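# Upright a lying gift box and open its lid

## Task

A closed gift box is lying on one of its sides on the table. Turn it so it rests on its bottom, then open it until the lid is roughly upright (vertical) or tipped back past that. Concealed magnets keep the lid's flap closed, so it must be pulled free.

## Robot and tools

Robot: one arm with a right five-fingered hand. The arm base sits at (0, 0, +0.158) m in the scene frame, turned slightly about the vertical. Scene frame: origin on the table top under the base, +z up, +y to the left when looking along +x. Every pose, velocity, target, offset and camera pose is given in the arm's base frame, which is close to the scene frame. A stand with two head cameras is fixed beside the table.

Hand point: a point fixed to the palm, 0.05 m in front of it and 0.15 m out from the wrist face. Its +z runs along the straight fingers (tips 0.06 to 0.07 m beyond it), +y points out of the palm, +x runs across the palm away from the thumb. A bracket on the little-finger side of the wrist sticks out and can collide; with fingers level the wrist may hang below the hand point (up to 0.11 m palm down, 0.23 m palm up) and reach the table first.

execute_actions(actions, cameras): actions is a list of actions; each action is a list of up to 15 rows, one row per 1/30 s step, and a short action repeats its last row to fill 15 steps. A row is 14 numbers in [-1, 1], one list for the single arm: dx, dy, dz, rx, ry, rz, little, ring, middle, index, thumb_bend, thumb_turn, force_limit, speed. The first six are an offset, not a pose: measured along the base frame axes from the Hand target as it stood when that action began (every row counts from that same start, not from the row before); 1.0 equals 0.6 m or 180 degrees, and rx, ry, rz form one rotation vector turning about the Hand target position. Repeating an offset in a new action moves further. The six hand numbers are absolute targets: +1 open/straight, -1 closed/curled; for thumb_turn -1 puts the thumb in front of the palm, opposite the fingers. force_limit maps -1..+1 to about 0..10 N at the fingertip (0..15 N for the two thumb motors); speed rises linearly from near zero at -1 to full at +0.48 and stays full above. cameras: list of names, ["all"], or []; images come only if asked or when actions is empty.

move(target, speed, blend, stop_force, zero, blocking, cameras): target is one 14-number row or a list of up to 15 rows, all offsets from the same current Hand target in base-frame axes, same scale as above. speed is the path's top speed in m/s, 0.002 to 3.6 (default 0.25), turning up to twice that in rad/s; one value or one per target. blend is a corner radius in m (0 = stop at each target). stop_force, in N from 3 to 120, ends the path when the wrist sensor feels that much push against the motion; omit it when backing off a contact. zero (default true) re-zeros before the move. blocking=false returns after about 0.5 s while the move continues (not allowed with stop_force). The result adds a move: line: done (within 3 mm and 2 degrees), off_target, moving, held or fault, plus limits=paced or limits=held. Neither done nor off_target proves nothing was touched.

wait(seconds 0 to 10) lets time run; stop() brakes a running move; zoom_image(camera, region [x0, y0, x1, y1] pixels, at most 504 each way) enlarges part of the newest image of cam_head_left, cam_head_right or cam_wrist; show_instructions() shows the reference image; zero_wrist_force() tares the wrist sensor; finished_scene(scene) ends scene 1 or 2 irreversibly.

Results give end_effector_position (m), end_effector_quat_wxyz, velocities, the Hand target (the last commanded pose after clipping, from which the next offsets count), joint positions, joint torques, Wrist force and Wrist torque in the hand's own axes, and hand_measured, hand_stopped_by (moving, target, force, stalled, fault) and hand_load_n, each six values in motor order. The hand point often rests short of the Hand target; send the gap as a new offset. Each commanded orientation is clipped to 32 degrees from the measured one.

Gripping: with the thumb in front, the hand holds things about 0.035 to 0.065 m thick, handles down to 0.025 m. For a gentle close use speed -0.94 or lower. A motor starts only when its target changes; to leave the hand alone, resend the last hand numbers, and at scene start first read the shown values and reuse them, since 0 is a real command.

Avoid: contact forces near 150 N or joint torque limits (wrist joints only about 15 N m) trigger a 10 s stop; the arm is stiff, so aiming even slightly past a firm contact can fault; fast moves hit harder and overshoot; do not route paths near the arm's base; motors over 85 °C brake the arm (MOTOR HOT appears from 70 °C). Never let the box fall off or be left off the table, avoid drops, slams and releasing a moving part, and keep finger loads moderate.

Each tool is called after "Emit:" in YAML: its name, and indented under it one key for each argument.

Reference images:

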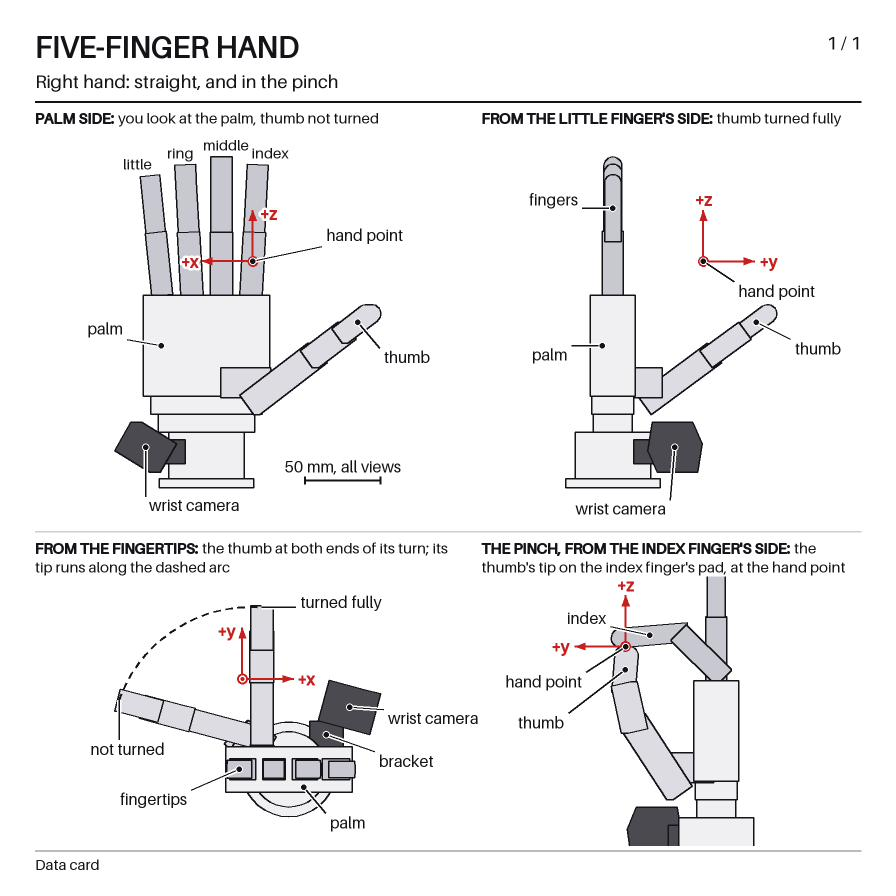

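## Session

Emit:
execute_actions:
  actions: []

Scene clock: 0.00 s.
end_effector_position=(+0.2085, -0.2639, +0.0012) hand_measured=(+1.000, +1.000, +1.000, +1.000, +1.000, +1.000) hand_load_n=(+0.0, +0.0, +0.0, +0.0, +0.0, +0.0) hand_stopped_by=(target, target, target, target, target, target) hand_force_limit=0.00 hand_speed=-0.80 end_effector_quat_wxyz=(-0.176, -0.257, +0.950, +0.022)
Joint positions: [-1.127 -0.957 1.765 0.875 1.911 -3.207]
Joint velocities: within noise
Joint torques (N m): no reading
Motor temperatures (°C): [36 41 31 38 39 38]
Wrist force (N): no reading
Wrist torque (N m): no reading
Wrist force, peak (N): no reading
Hand target: +0.2085, -0.2639, +0.0012; -0.176, -0.257, +0.950, +0.022

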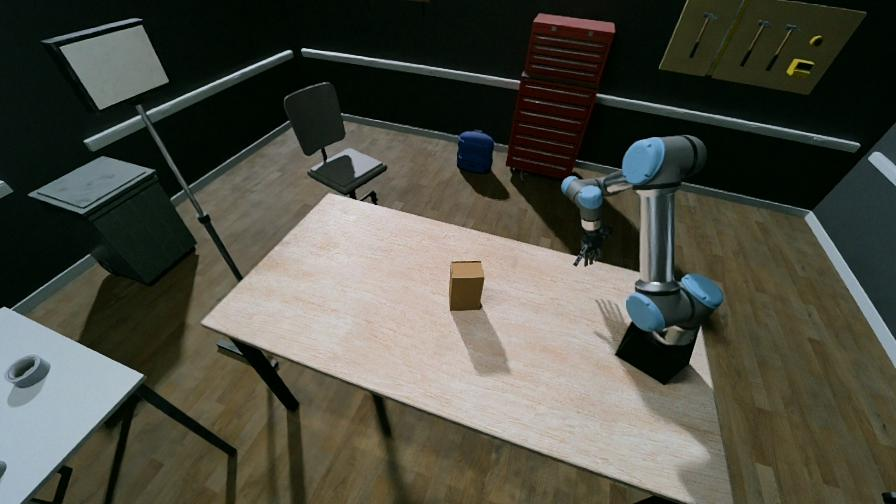

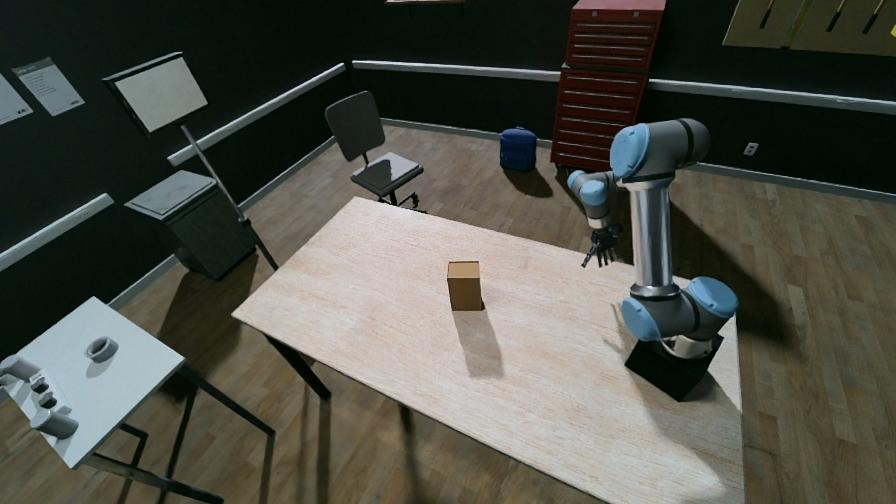

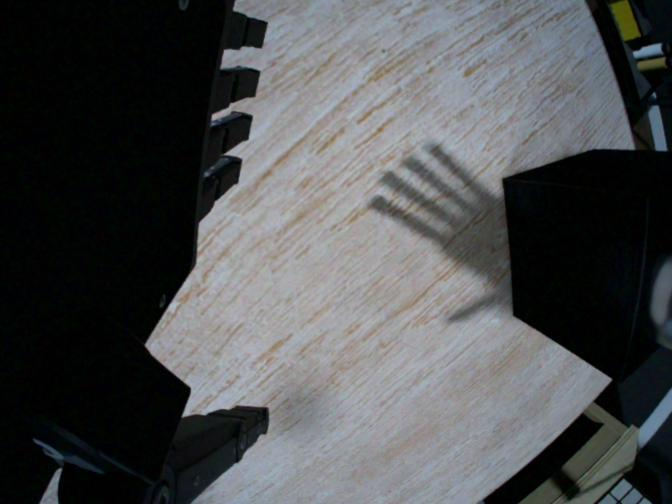

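Emit:
zoom_image:
  camera: "cam_head_left"
  region: [420, 240, 520, 330]

Emit:
zoom_image:
  camera: "cam_head_right"
  region: [420, 240, 520, 330]

Scaled by 5.040 from the camera's 896x504 image, which has a finer 1280x720 frame.

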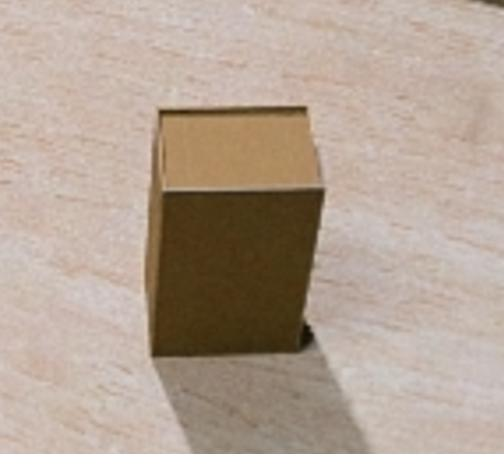

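Scaled by 5.040 from the camera's 896x504 image, which has a finer 1280x720 frame.

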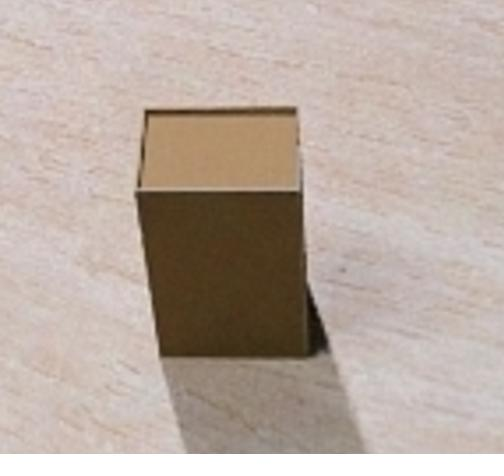

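Emit:
move:
  target: [0.626, -0.025, 0.272, 0.12, -0.0855, -0.028, 1, 1, 1, 1, 1, 1, 0, -0.8]
  speed: 0.4
  cameras: ["all"]

Scene clock: 106.77 s.
end_effector_position=(+0.5826, -0.2777, +0.1640) hand_measured=(+1.000, +1.000, +1.000, +1.000, +1.000, +1.000) hand_load_n=(+0.0, +0.0, +0.0, +0.0, +0.0, +0.0) hand_stopped_by=(target, target, target, target, target, target) hand_force_limit=0.00 hand_speed=-0.80 end_effector_quat_wxyz=(+0.053, -0.219, +0.964, +0.142)
Joint positions: [-0.82 -0.265 0.035 1.997 1.337 -2.86]
Joint torques (N m): [-7.89 -34.97 -31.38 6.28 -1.73 1.45]
Wrist force (N): [0.2 0.4 0.0]
Wrist torque (N m): [0.04 0.00 -0.02]
Wrist force, peak (N): [2.4 0.0 1.9]
Hand target: +0.5841, -0.2789, +0.1644; +0.004, -0.244, +0.954, +0.173
Off the commanded pose: 0.002 m, 7 deg.
elbow stopped short: the move would have taken joint 3 (elbow) straighter than the controller allows.
move: off_target
camera_calibration:
cam_wrist: T_world_to_cam=[[-0.680921, 0.705317, 0.197167, 0.557016], [0.616705, 0.407016, 0.673805, -0.358411], [0.394996, 0.580402, -0.712118, 0.164365], [0, 0, 0, 1]] pos_world=[0.535395, -0.342391, 0.248721]

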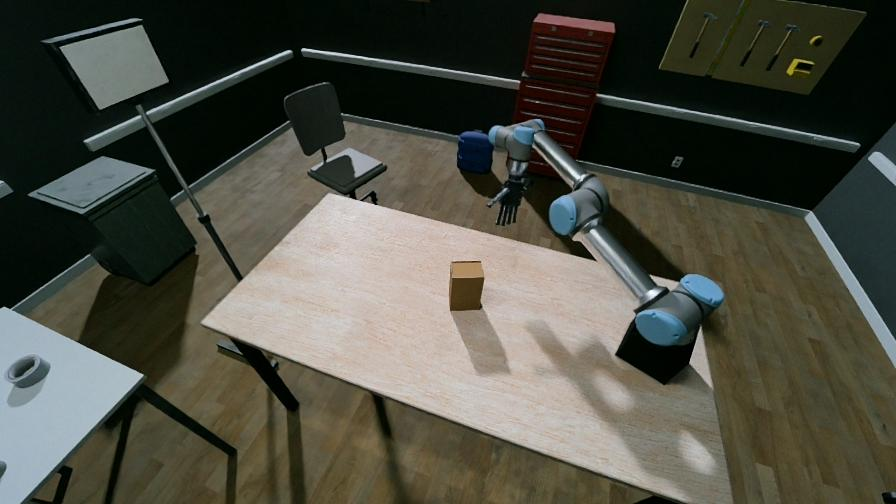

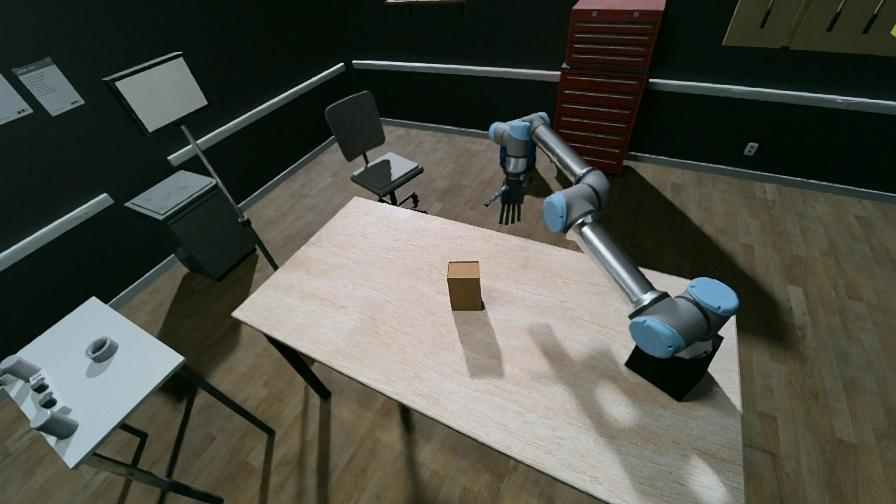

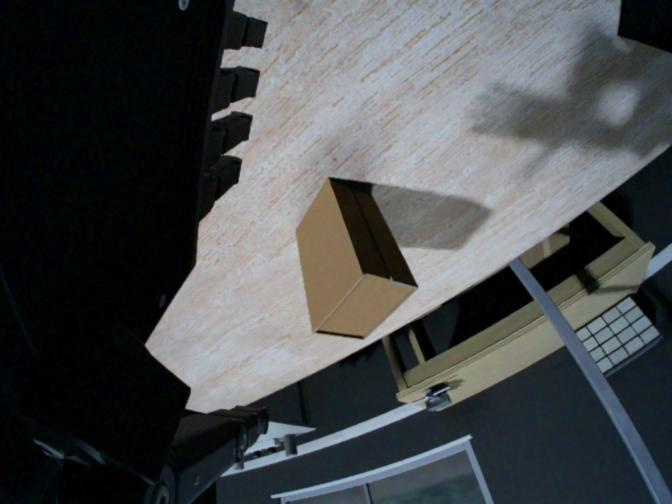

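Emit:
zoom_image:
  camera: "cam_wrist"
  region: [280, 160, 440, 350]

Scaled by 2.653 from the camera's 672x504 image, which has a finer 960x720 frame.

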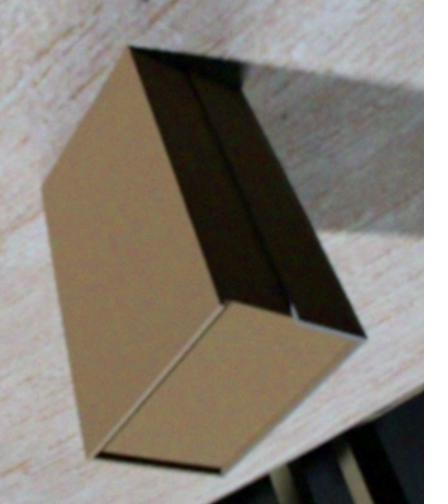

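Emit:
zoom_image:
  camera: "cam_wrist"
  region: [325, 170, 425, 300]

Emit:
zoom_image:
  camera: "cam_wrist"
  region: [350, 255, 420, 310]

Scaled by 3.877 from the camera's 672x504 image, which has a finer 960x720 frame.

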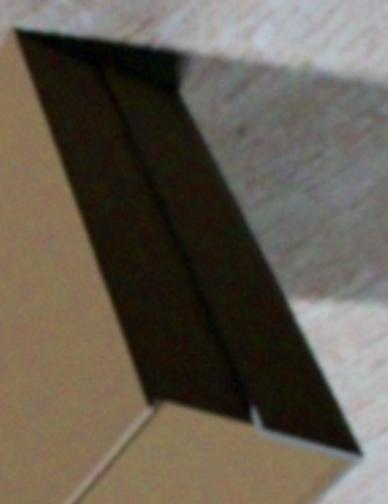

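Scaled by 7.200 from the camera's 672x504 image, which has a finer 960x720 frame.

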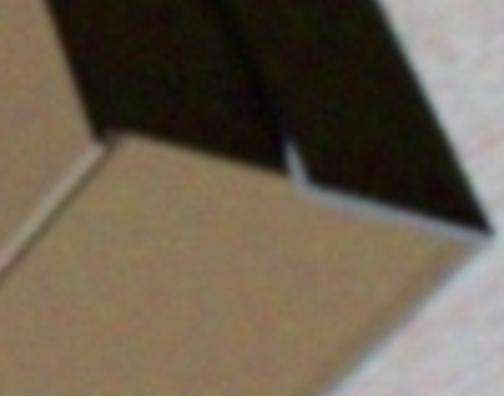

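Emit:
move:
  target: [-0.266, 0.352, 0.0093, -0.1105, -0.0108, -0.0815, 1, 1, 1, 1, 1, 1, 0, -0.8]
  speed: 0.5

Scene clock: 462.77 s.
end_effector_position=(+0.4245, -0.0677, +0.1700) hand_measured=(+1.000, +1.000, +1.000, +1.000, +1.000, +1.000) hand_load_n=(+0.0, +0.0, +0.0, +0.0, -0.5, +0.0) hand_stopped_by=(target, target, target, target, target, target) hand_force_limit=0.00 hand_speed=-0.80 end_effector_quat_wxyz=(+0.000, -0.121, +0.993, +0.000)
Joint positions: [-0.63 -1.227 1.598 1.199 1.571 -2.443]
Joint torques (N m): [-5.68 -46.53 -1.07 -1.11 -0.97 1.67]
Wrist force (N): [0.2 0.7 -0.1]
Wrist torque (N m): [0.08 -0.03 -0.02]
Wrist force, peak (N): [8.4 -5.6 -1.2]
Hand target: +0.4245, -0.0677, +0.1700; +0.000, -0.121, +0.993, +0.000
Off the commanded pose: 0.000 m, 0 deg.
move: done; limits=paced

Emit:
move:
  target:
    - [0.524, -0.019, 0.282, 0.187, -0.467, -0.098, 1, 1, 1, 1, 1, 1, 0, -0.8]
    - [0.301, 0.194, 0.317, 0.413, -0.283, 0, 1, 1, 1, 1, 1, 1, 0, -0.8]
    - [0.009, 0.208, 0.343, 0.502, -0.006, 0.098, 1, 1, 1, 1, 1, 1, 0, -0.8]
    - [0.275, -0.188, 0.133, 0, 0, 0, 1, 1, 1, 1, 1, 1, 0, -0.8]
  speed: 0.5
  blend: 0.04
  cameras: ["all"]

Scene clock: 476.00 s.
end_effector_position=(+0.5895, -0.1804, +0.2498) hand_measured=(+1.000, +1.000, +1.000, +1.000, +1.000, +1.000) hand_load_n=(+0.0, +0.0, +0.0, +0.0, +0.0, +0.0) hand_stopped_by=(target, target, target, target, target, target) hand_force_limit=0.00 hand_speed=-0.80 end_effector_quat_wxyz=(+0.000, -0.121, +0.993, +0.000)
Joint positions: [-0.62 -1.274 1.45 -1.747 -1.571 0.708]
Joint torques (N m): [6.26 -18.52 -4.14 -5.49 -0.58 1.6]
Wrist force (N): [-0.2 0.3 0.1]
Wrist torque (N m): [0.03 0.04 -0.07]
Wrist force, peak (N): [0.8 -3.2 -1.4]
Hand target: +0.5895, -0.1805, +0.2498; +0.000, -0.121, +0.993, +0.000
Off the commanded pose: 0.000 m, 0 deg.
move: done
camera_calibration:
cam_wrist: T_world_to_cam=[[-0.514118, 0.857702, 0.00547827, 0.453269], [0.745402, 0.443626, 0.497567, -0.485411], [0.424333, 0.259892, -0.867408, 0.129895], [0, 0, 0, 1]] pos_world=[0.539741, -0.207187, 0.351713]

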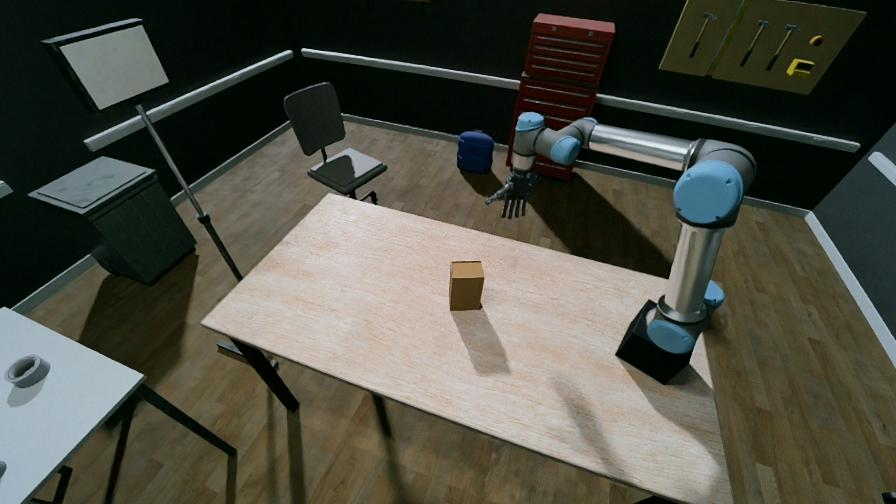

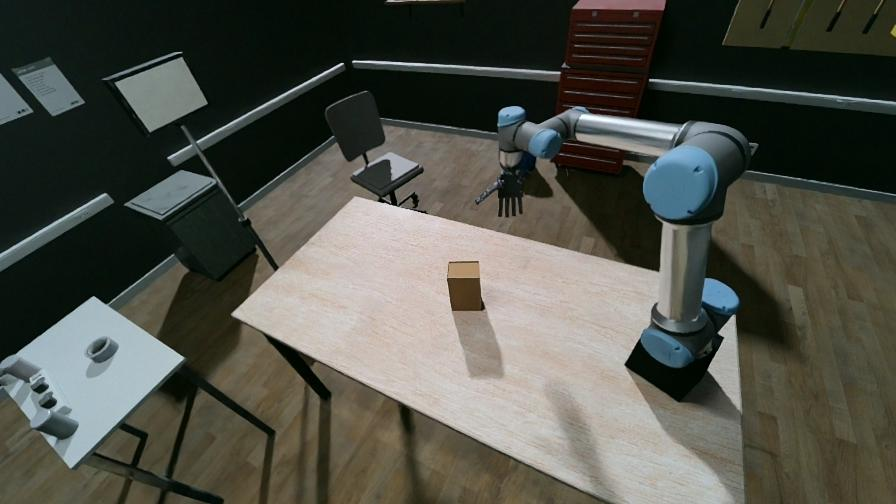

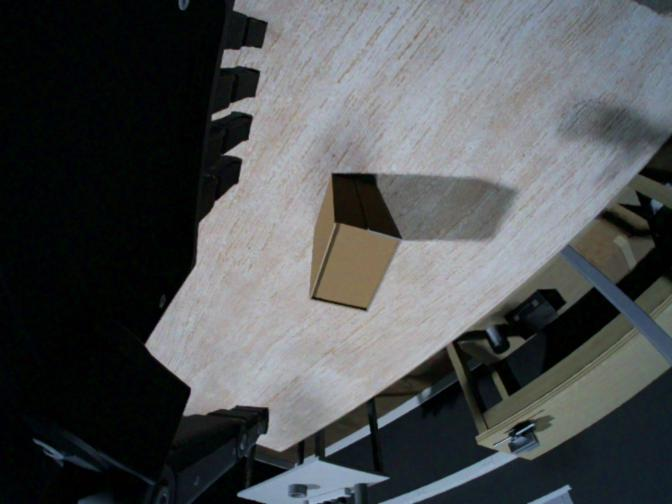

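Emit:
move:
  target: [0.2067, 0.1817, -0.166, 0, 0, 0.0067, 1, 1, 1, 1, 1, -1, 0, 0]
  speed: 0.4
  cameras: ["all"]

Emit:
zoom_image:
  camera: "cam_head_left"
  region: [400, 180, 540, 330]

Emit:
zoom_image:
  camera: "cam_wrist"
  region: [140, 100, 460, 420]

Scene clock: 550.57 s.
end_effector_position=(+0.7135, -0.0715, +0.1502) hand_measured=(+1.000, +1.000, +1.000, +1.000, +1.000, -1.000) hand_load_n=(+0.0, +0.0, +0.0, +0.0, +0.0, +0.0) hand_stopped_by=(target, target, target, target, target, target) hand_force_limit=0.00 hand_speed=0.00 end_effector_quat_wxyz=(+0.000, -0.131, +0.991, +0.000)
Joint positions: [-0.382 -1.006 1.32 -1.885 -1.571 0.925]
Joint torques (N m): [6.16 -24.78 -36.69 1.36 -0.94 1.61]
Wrist force (N): [-0.2 0.7 0.1]
Wrist torque (N m): [0.08 0.04 -0.06]
Wrist force, peak (N): [-2.4 5.4 0.4]
Hand target: +0.7135, -0.0714, +0.1502; +0.000, -0.131, +0.991, +0.000
Off the commanded pose: 0.000 m, 0 deg.
move: done
camera_calibration:
cam_wrist: T_world_to_cam=[[-0.532074, 0.846682, 0.00524399, 0.436106], [0.735899, 0.459375, 0.497421, -0.568681], [0.418748, 0.268524, -0.867493, -0.0328248], [0, 0, 0, 1]] pos_world=[0.664278, -0.0991911, 0.252112]

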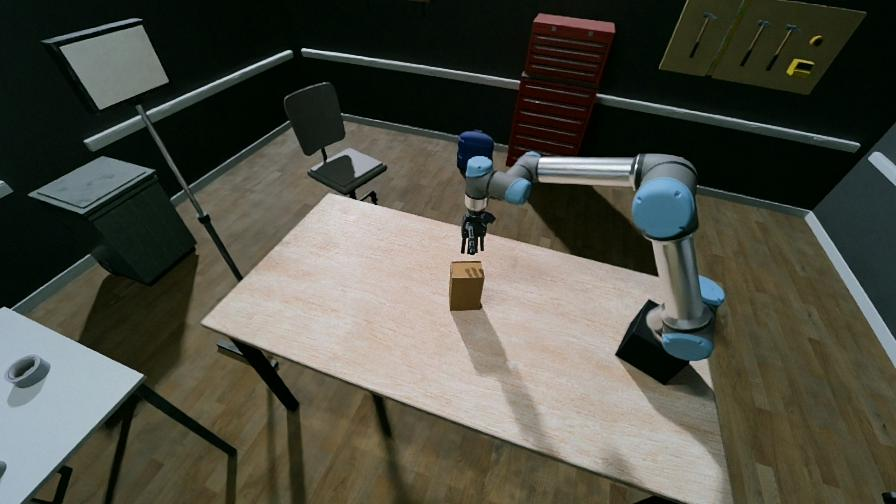

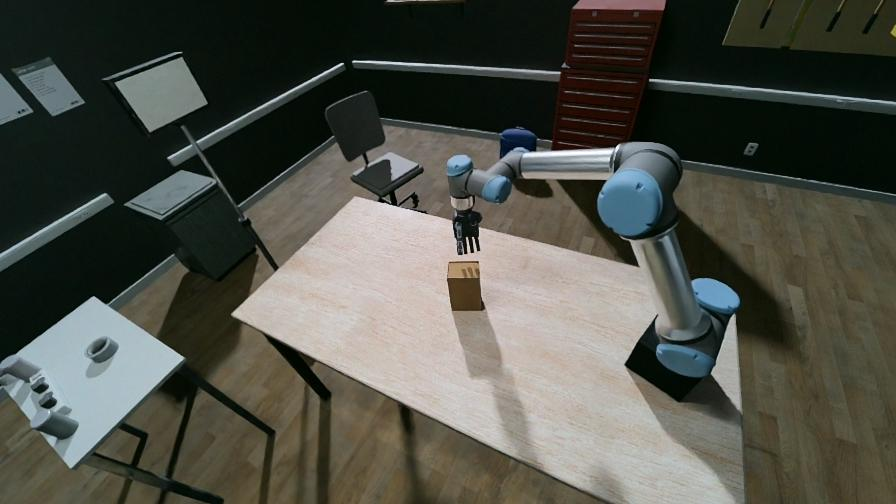

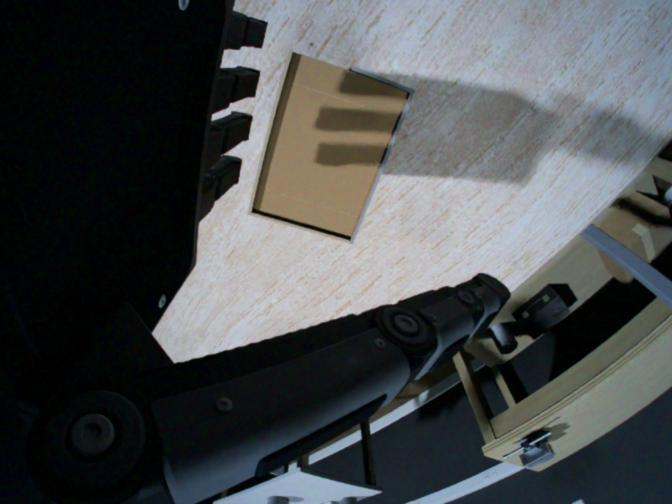

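Scaled by 3.360 from the camera's 896x504 image, which has a finer 1280x720 frame.

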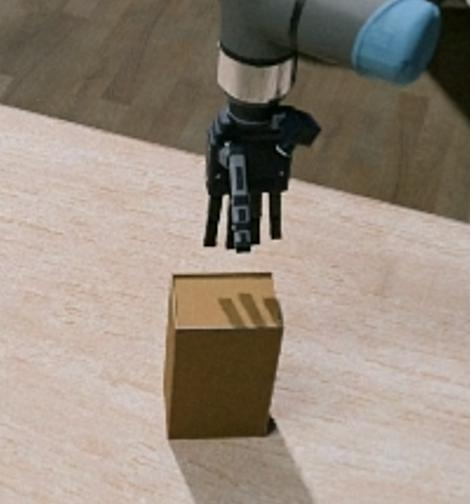

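Scaled by 1.575 from the camera's 672x504 image, which has a finer 960x720 frame.

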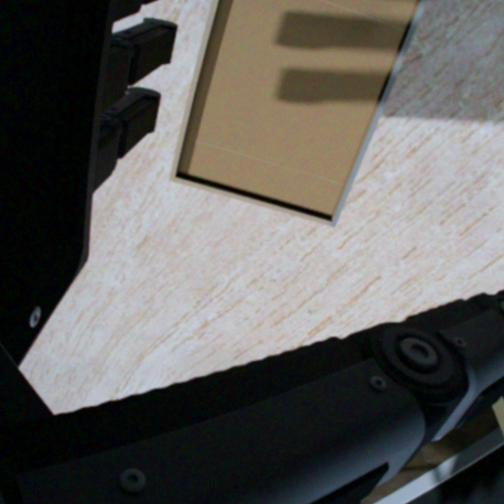

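Emit:
move:
  target: [0.001, -0.004, -0.2117, 0, 0, -0.0067, 1, 1, 1, 1, 1, -1, 0, 0]
  speed: 0.2
  cameras: ["all"]

Emit:
zoom_image:
  camera: "cam_head_left"
  region: [420, 210, 520, 320]

Emit:
zoom_image:
  camera: "cam_wrist"
  region: [180, 0, 500, 340]

Scene clock: 582.63 s.
end_effector_position=(+0.7141, -0.0739, +0.0233) hand_measured=(+1.000, +1.000, +1.000, +1.000, +1.000, -1.000) hand_load_n=(+0.0, +0.0, +0.0, +0.0, +0.0, +0.0) hand_stopped_by=(target, target, target, target, target, target) hand_force_limit=0.00 hand_speed=0.00 end_effector_quat_wxyz=(+0.000, -0.121, +0.993, +0.000)
Joint positions: [-0.385 -0.875 1.456 -2.152 -1.571 0.943]
Joint torques (N m): [2.66 -5.68 9.1 -1.02 1.18 1.69]
Wrist force (N): [3.2 -3.6 -49.0]
Wrist torque (N m): [2.19 1.26 -0.10]
Wrist force, peak (N): [6.3 0.3 -53.7]
Hand target: +0.7141, -0.0738, +0.0232; +0.000, -0.121, +0.993, +0.000
Off the commanded pose: 0.000 m, 0 deg.
move: done
camera_calibration:
cam_wrist: T_world_to_cam=[[-0.514068, 0.857734, 0.0052135, 0.427141], [0.745438, 0.443742, 0.497408, -0.512872], [0.42433, 0.259588, -0.867501, -0.147168], [0, 0, 0, 1]] pos_world=[0.664341, -0.100587, 0.125212]

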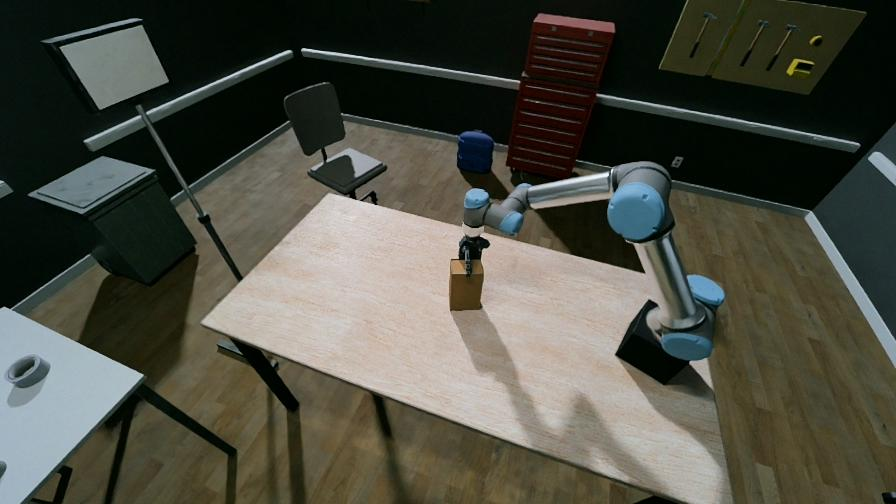

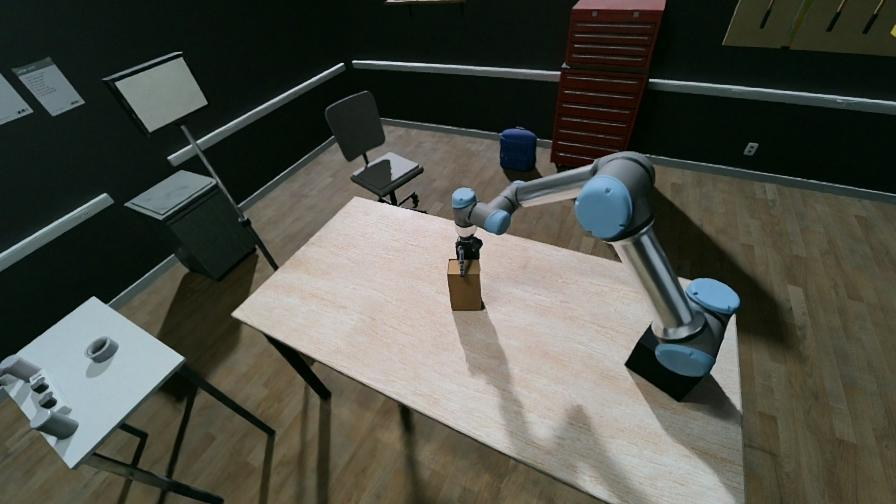

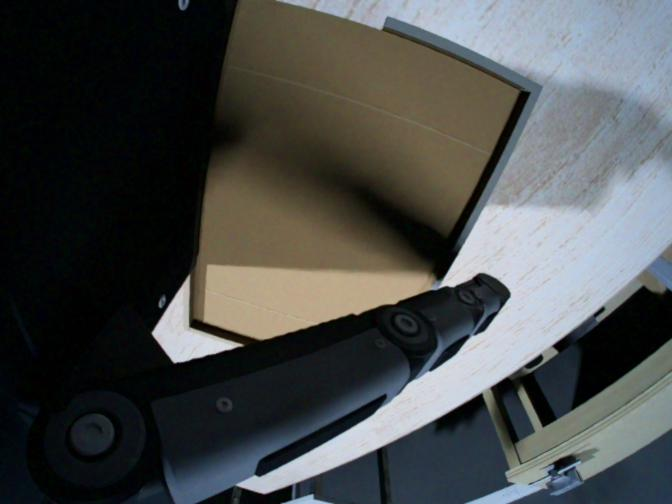

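Scaled by 4.582 from the camera's 896x504 image, which has a finer 1280x720 frame.

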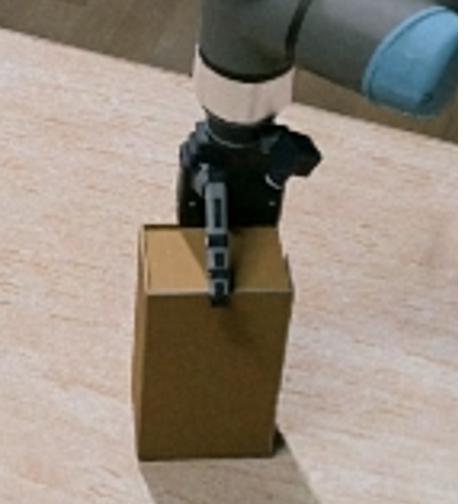

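Scaled by 1.482 from the camera's 672x504 image, which has a finer 960x720 frame.

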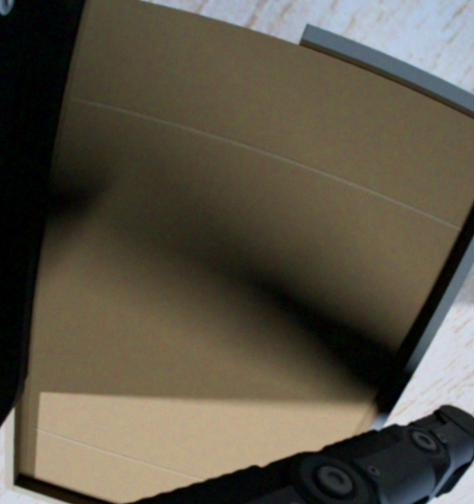

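Emit:
move:
  target:
    - [0, 0, 0.035, 0, 0, 0, 1, 1, 1, 1, 1, -1, 0, 0]
    - [0, 0, 0.05, -0.108, -0.0263, 0, 1, 1, 1, 1, 1, -1, 0, 0]
  speed: 0.2
  blend: 0.01
  cameras: ["all"]

Emit:
zoom_image:
  camera: "cam_head_left"
  region: [420, 210, 520, 320]

Scene clock: 624.80 s.
end_effector_position=(+0.7142, -0.0738, +0.0532) hand_measured=(+1.000, +1.000, +1.000, +1.000, +1.000, -1.000) hand_load_n=(+0.0, +0.0, +0.0, +0.0, +0.0, +0.0) hand_stopped_by=(target, target, target, target, target, target) hand_force_limit=0.00 hand_speed=0.00 end_effector_quat_wxyz=(+0.020, -0.119, +0.978, -0.173)
Joint positions: [-0.275 -0.961 1.555 -2.342 -1.874 1.026]
Joint torques (N m): [7.06 -65.43 -1.95 -5.65 -1.25 1.56]
Wrist force (N): [0.0 1.2 0.5]
Wrist torque (N m): [0.12 -0.04 -0.03]
Wrist force, peak (N): [3.2 -4.0 -49.9]
Hand target: +0.7141, -0.0738, +0.0532; +0.020, -0.119, +0.978, -0.173
Off the commanded pose: 0.000 m, 0 deg.
move: done
camera_calibration:
cam_wrist: T_world_to_cam=[[-0.500878, 0.803555, -0.321591, 0.430911], [0.708836, 0.594051, 0.380336, -0.484308], [0.496662, -0.0374536, -0.867136, -0.194912], [0, 0, 0, 1]] pos_world=[0.655934, -0.0658575, 0.153761]

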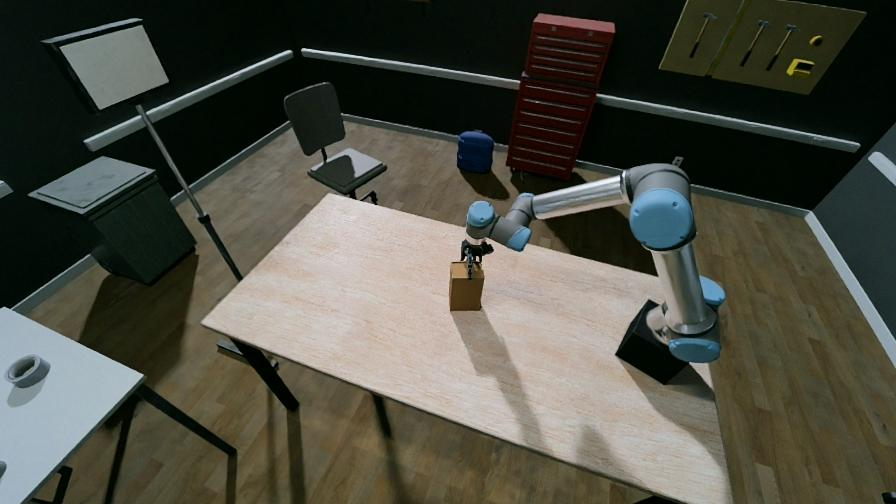

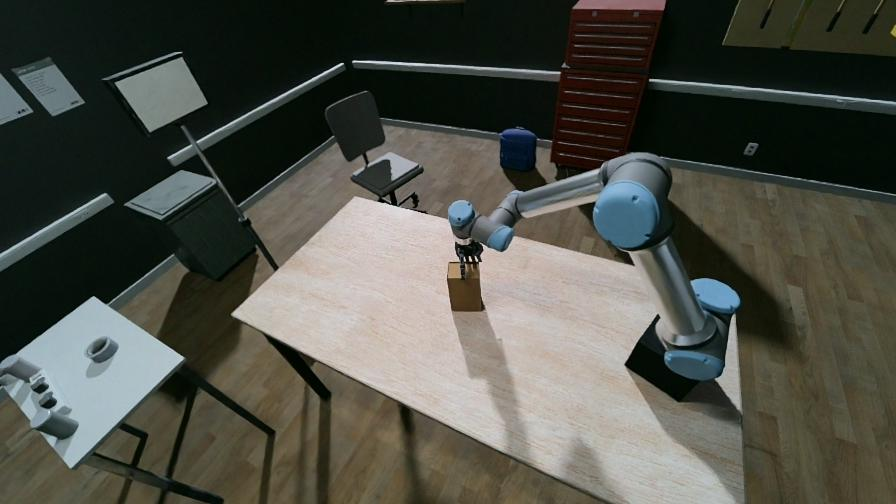

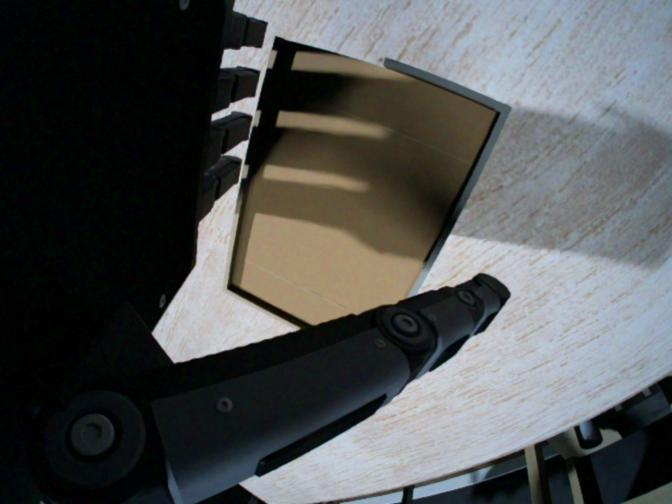

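Scaled by 4.582 from the camera's 896x504 image, which has a finer 1280x720 frame.

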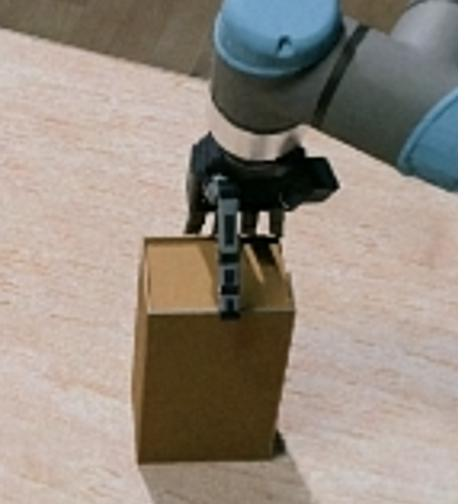

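Emit:
move:
  target: [0, 0, -0.052, 0, 0, 0, 1, 1, 1, 1, 1, -1, 0, 0]
  speed: 0.05
  stop_force: 4
  cameras: ["all"]

Emit:
zoom_image:
  camera: "cam_head_left"
  region: [420, 210, 520, 320]

Scene clock: 631.57 s.
end_effector_position=(+0.7141, -0.0738, +0.0240) hand_measured=(+1.000, +1.000, +1.000, +1.000, +1.000, -1.000) hand_load_n=(+0.0, +0.0, +0.0, +0.0, +0.5, -0.5) hand_stopped_by=(target, target, target, target, target, target) hand_force_limit=0.00 hand_speed=0.00 end_effector_quat_wxyz=(+0.020, -0.119, +0.978, -0.173)
Joint positions: [-0.275 -0.921 1.576 -2.403 -1.874 1.026]
Joint torques (N m): [5.17 -64.28 -30.87 1.31 -1.57 1.24]
Wrist force (N): [0.3 0.2 -2.1]
Wrist torque (N m): [-0.01 -0.03 -0.07]
Wrist force, peak (N): [1.4 -1.9 -8.3]
Hand target: +0.7141, -0.0738, +0.0240; +0.020, -0.119, +0.978, -0.173 (not the last commanded pose)
Off the commanded pose: 0.002 m, 0 deg.
move: contact
camera_calibration:
cam_wrist: T_world_to_cam=[[-0.500939, 0.803467, -0.321716, 0.421552], [0.708878, 0.594157, 0.380091, -0.473159], [0.49654, -0.037655, -0.867197, -0.220023], [0, 0, 0, 1]] pos_world=[0.655834, -0.0658576, 0.124661]

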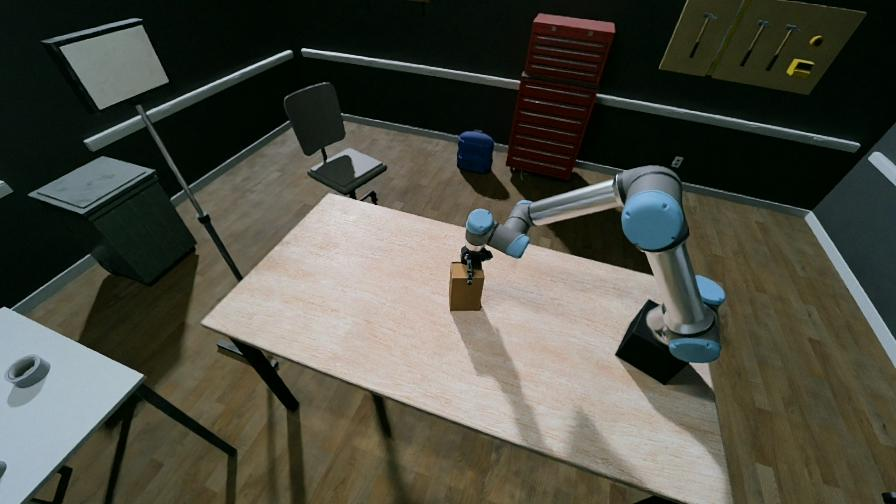

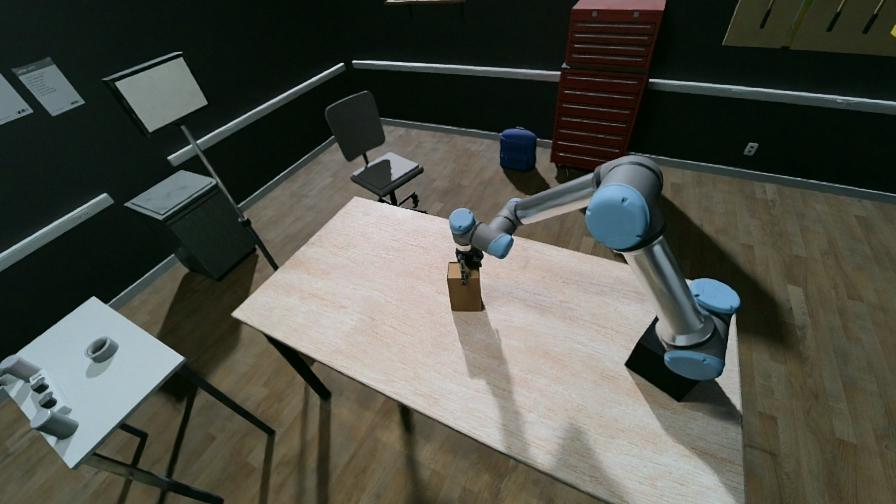

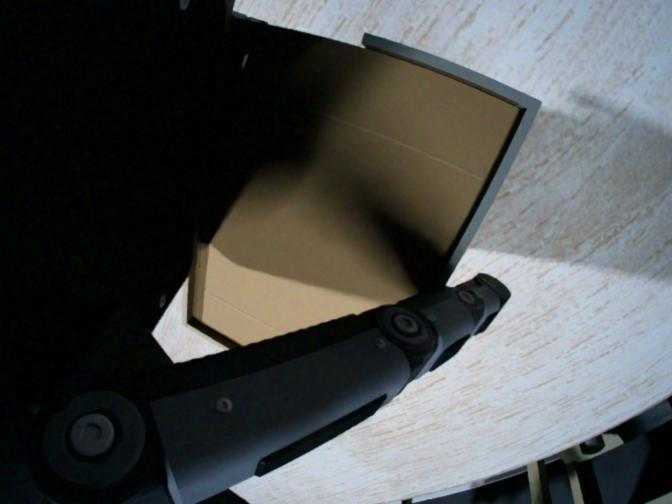

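Scaled by 4.582 from the camera's 896x504 image, which has a finer 1280x720 frame.

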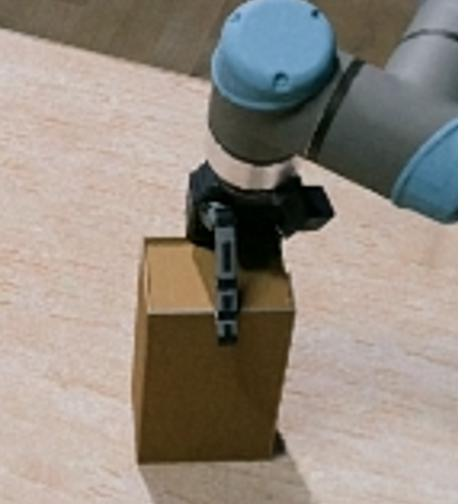

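Emit:
move:
  target:
    - [0.0127, -0.052, 0.0122, 0.054, 0.0132, 0, 1, 1, 1, 1, 1, -1, 0, 0]
    - [0.0256, -0.1048, 0.0115, 0.1079, 0.0263, 0, 1, 1, 1, 1, 1, -1, 0, 0]
    - [0.0382, -0.1566, 0.0017, 0.1619, 0.0395, 0, 1, 1, 1, 1, 1, -1, 0, 0]
  speed: 0.08
  blend: 0.01
  cameras: ["all"]

Emit:
zoom_image:
  camera: "cam_head_left"
  region: [420, 210, 540, 320]

Scene clock: 669.83 s.
end_effector_position=(+0.7370, -0.1678, +0.0251) hand_measured=(+1.000, +1.000, +1.000, +1.000, +1.000, -1.000) hand_load_n=(+0.0, +0.0, +0.0, +0.0, +0.5, +1.0) hand_stopped_by=(target, target, target, target, target, target) hand_force_limit=0.00 hand_speed=0.00 end_effector_quat_wxyz=(-0.010, -0.121, +0.989, +0.086)
Joint positions: [-0.531 -0.725 1.176 -1.9 -1.447 0.79]
Joint torques (N m): [-7.33 -28.75 -31.89 1.6 1.63 -1.49]
Wrist force (N): [-1.2 0.6 -4.1]
Wrist torque (N m): [-0.07 0.12 0.05]
Wrist force, peak (N): [0.9 0.9 -7.6]
Hand target: +0.7370, -0.1678, +0.0251; -0.010, -0.121, +0.989, +0.086
Off the commanded pose: 0.000 m, 0 deg.
move: done
camera_calibration:
cam_wrist: T_world_to_cam=[[-0.510481, 0.842743, 0.170862, 0.5101], [0.766875, 0.356296, 0.533813, -0.520534], [0.38899, 0.403531, -0.82816, -0.0817411], [0, 0, 0, 1]] pos_world=[0.691377, -0.211434, 0.123017]

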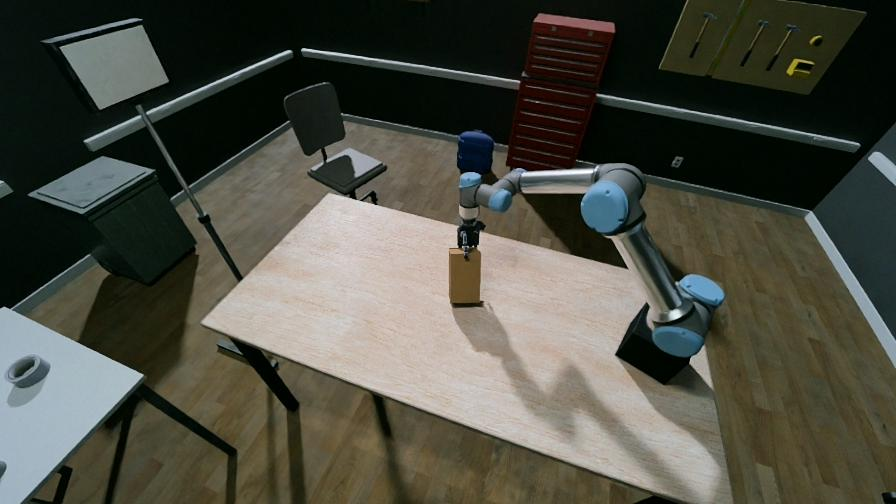

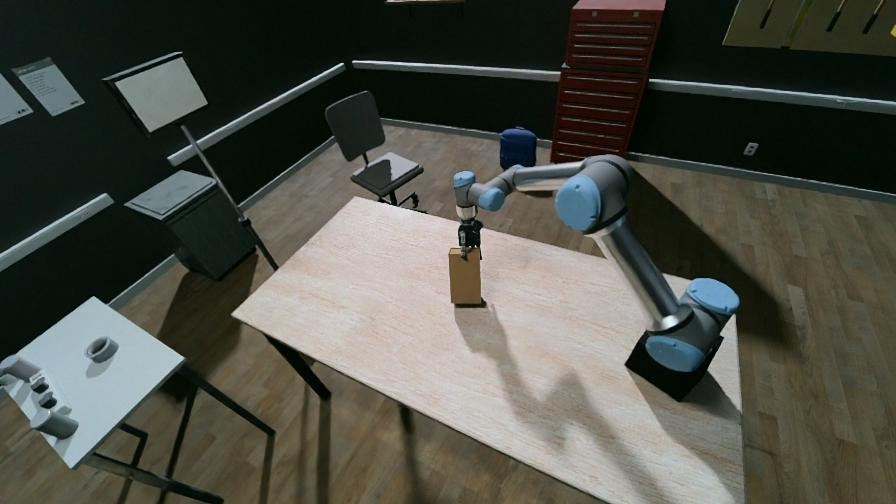

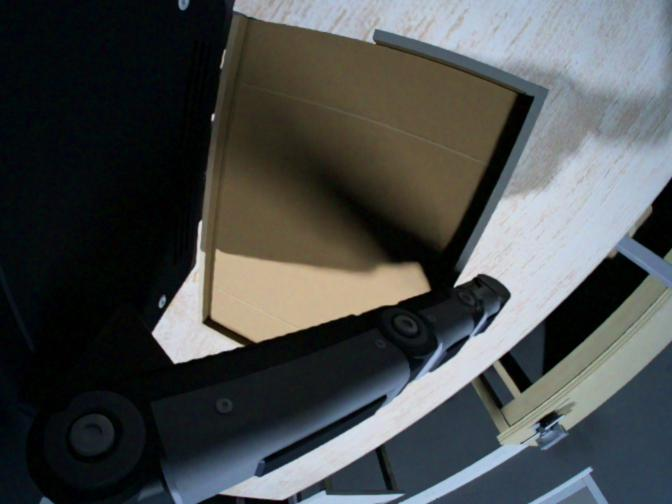

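Scaled by 4.200 from the camera's 896x504 image, which has a finer 1280x720 frame.

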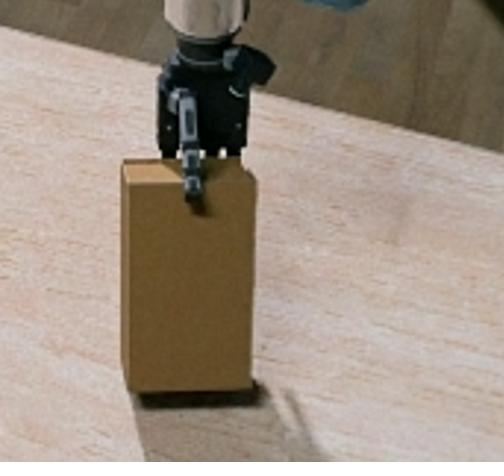

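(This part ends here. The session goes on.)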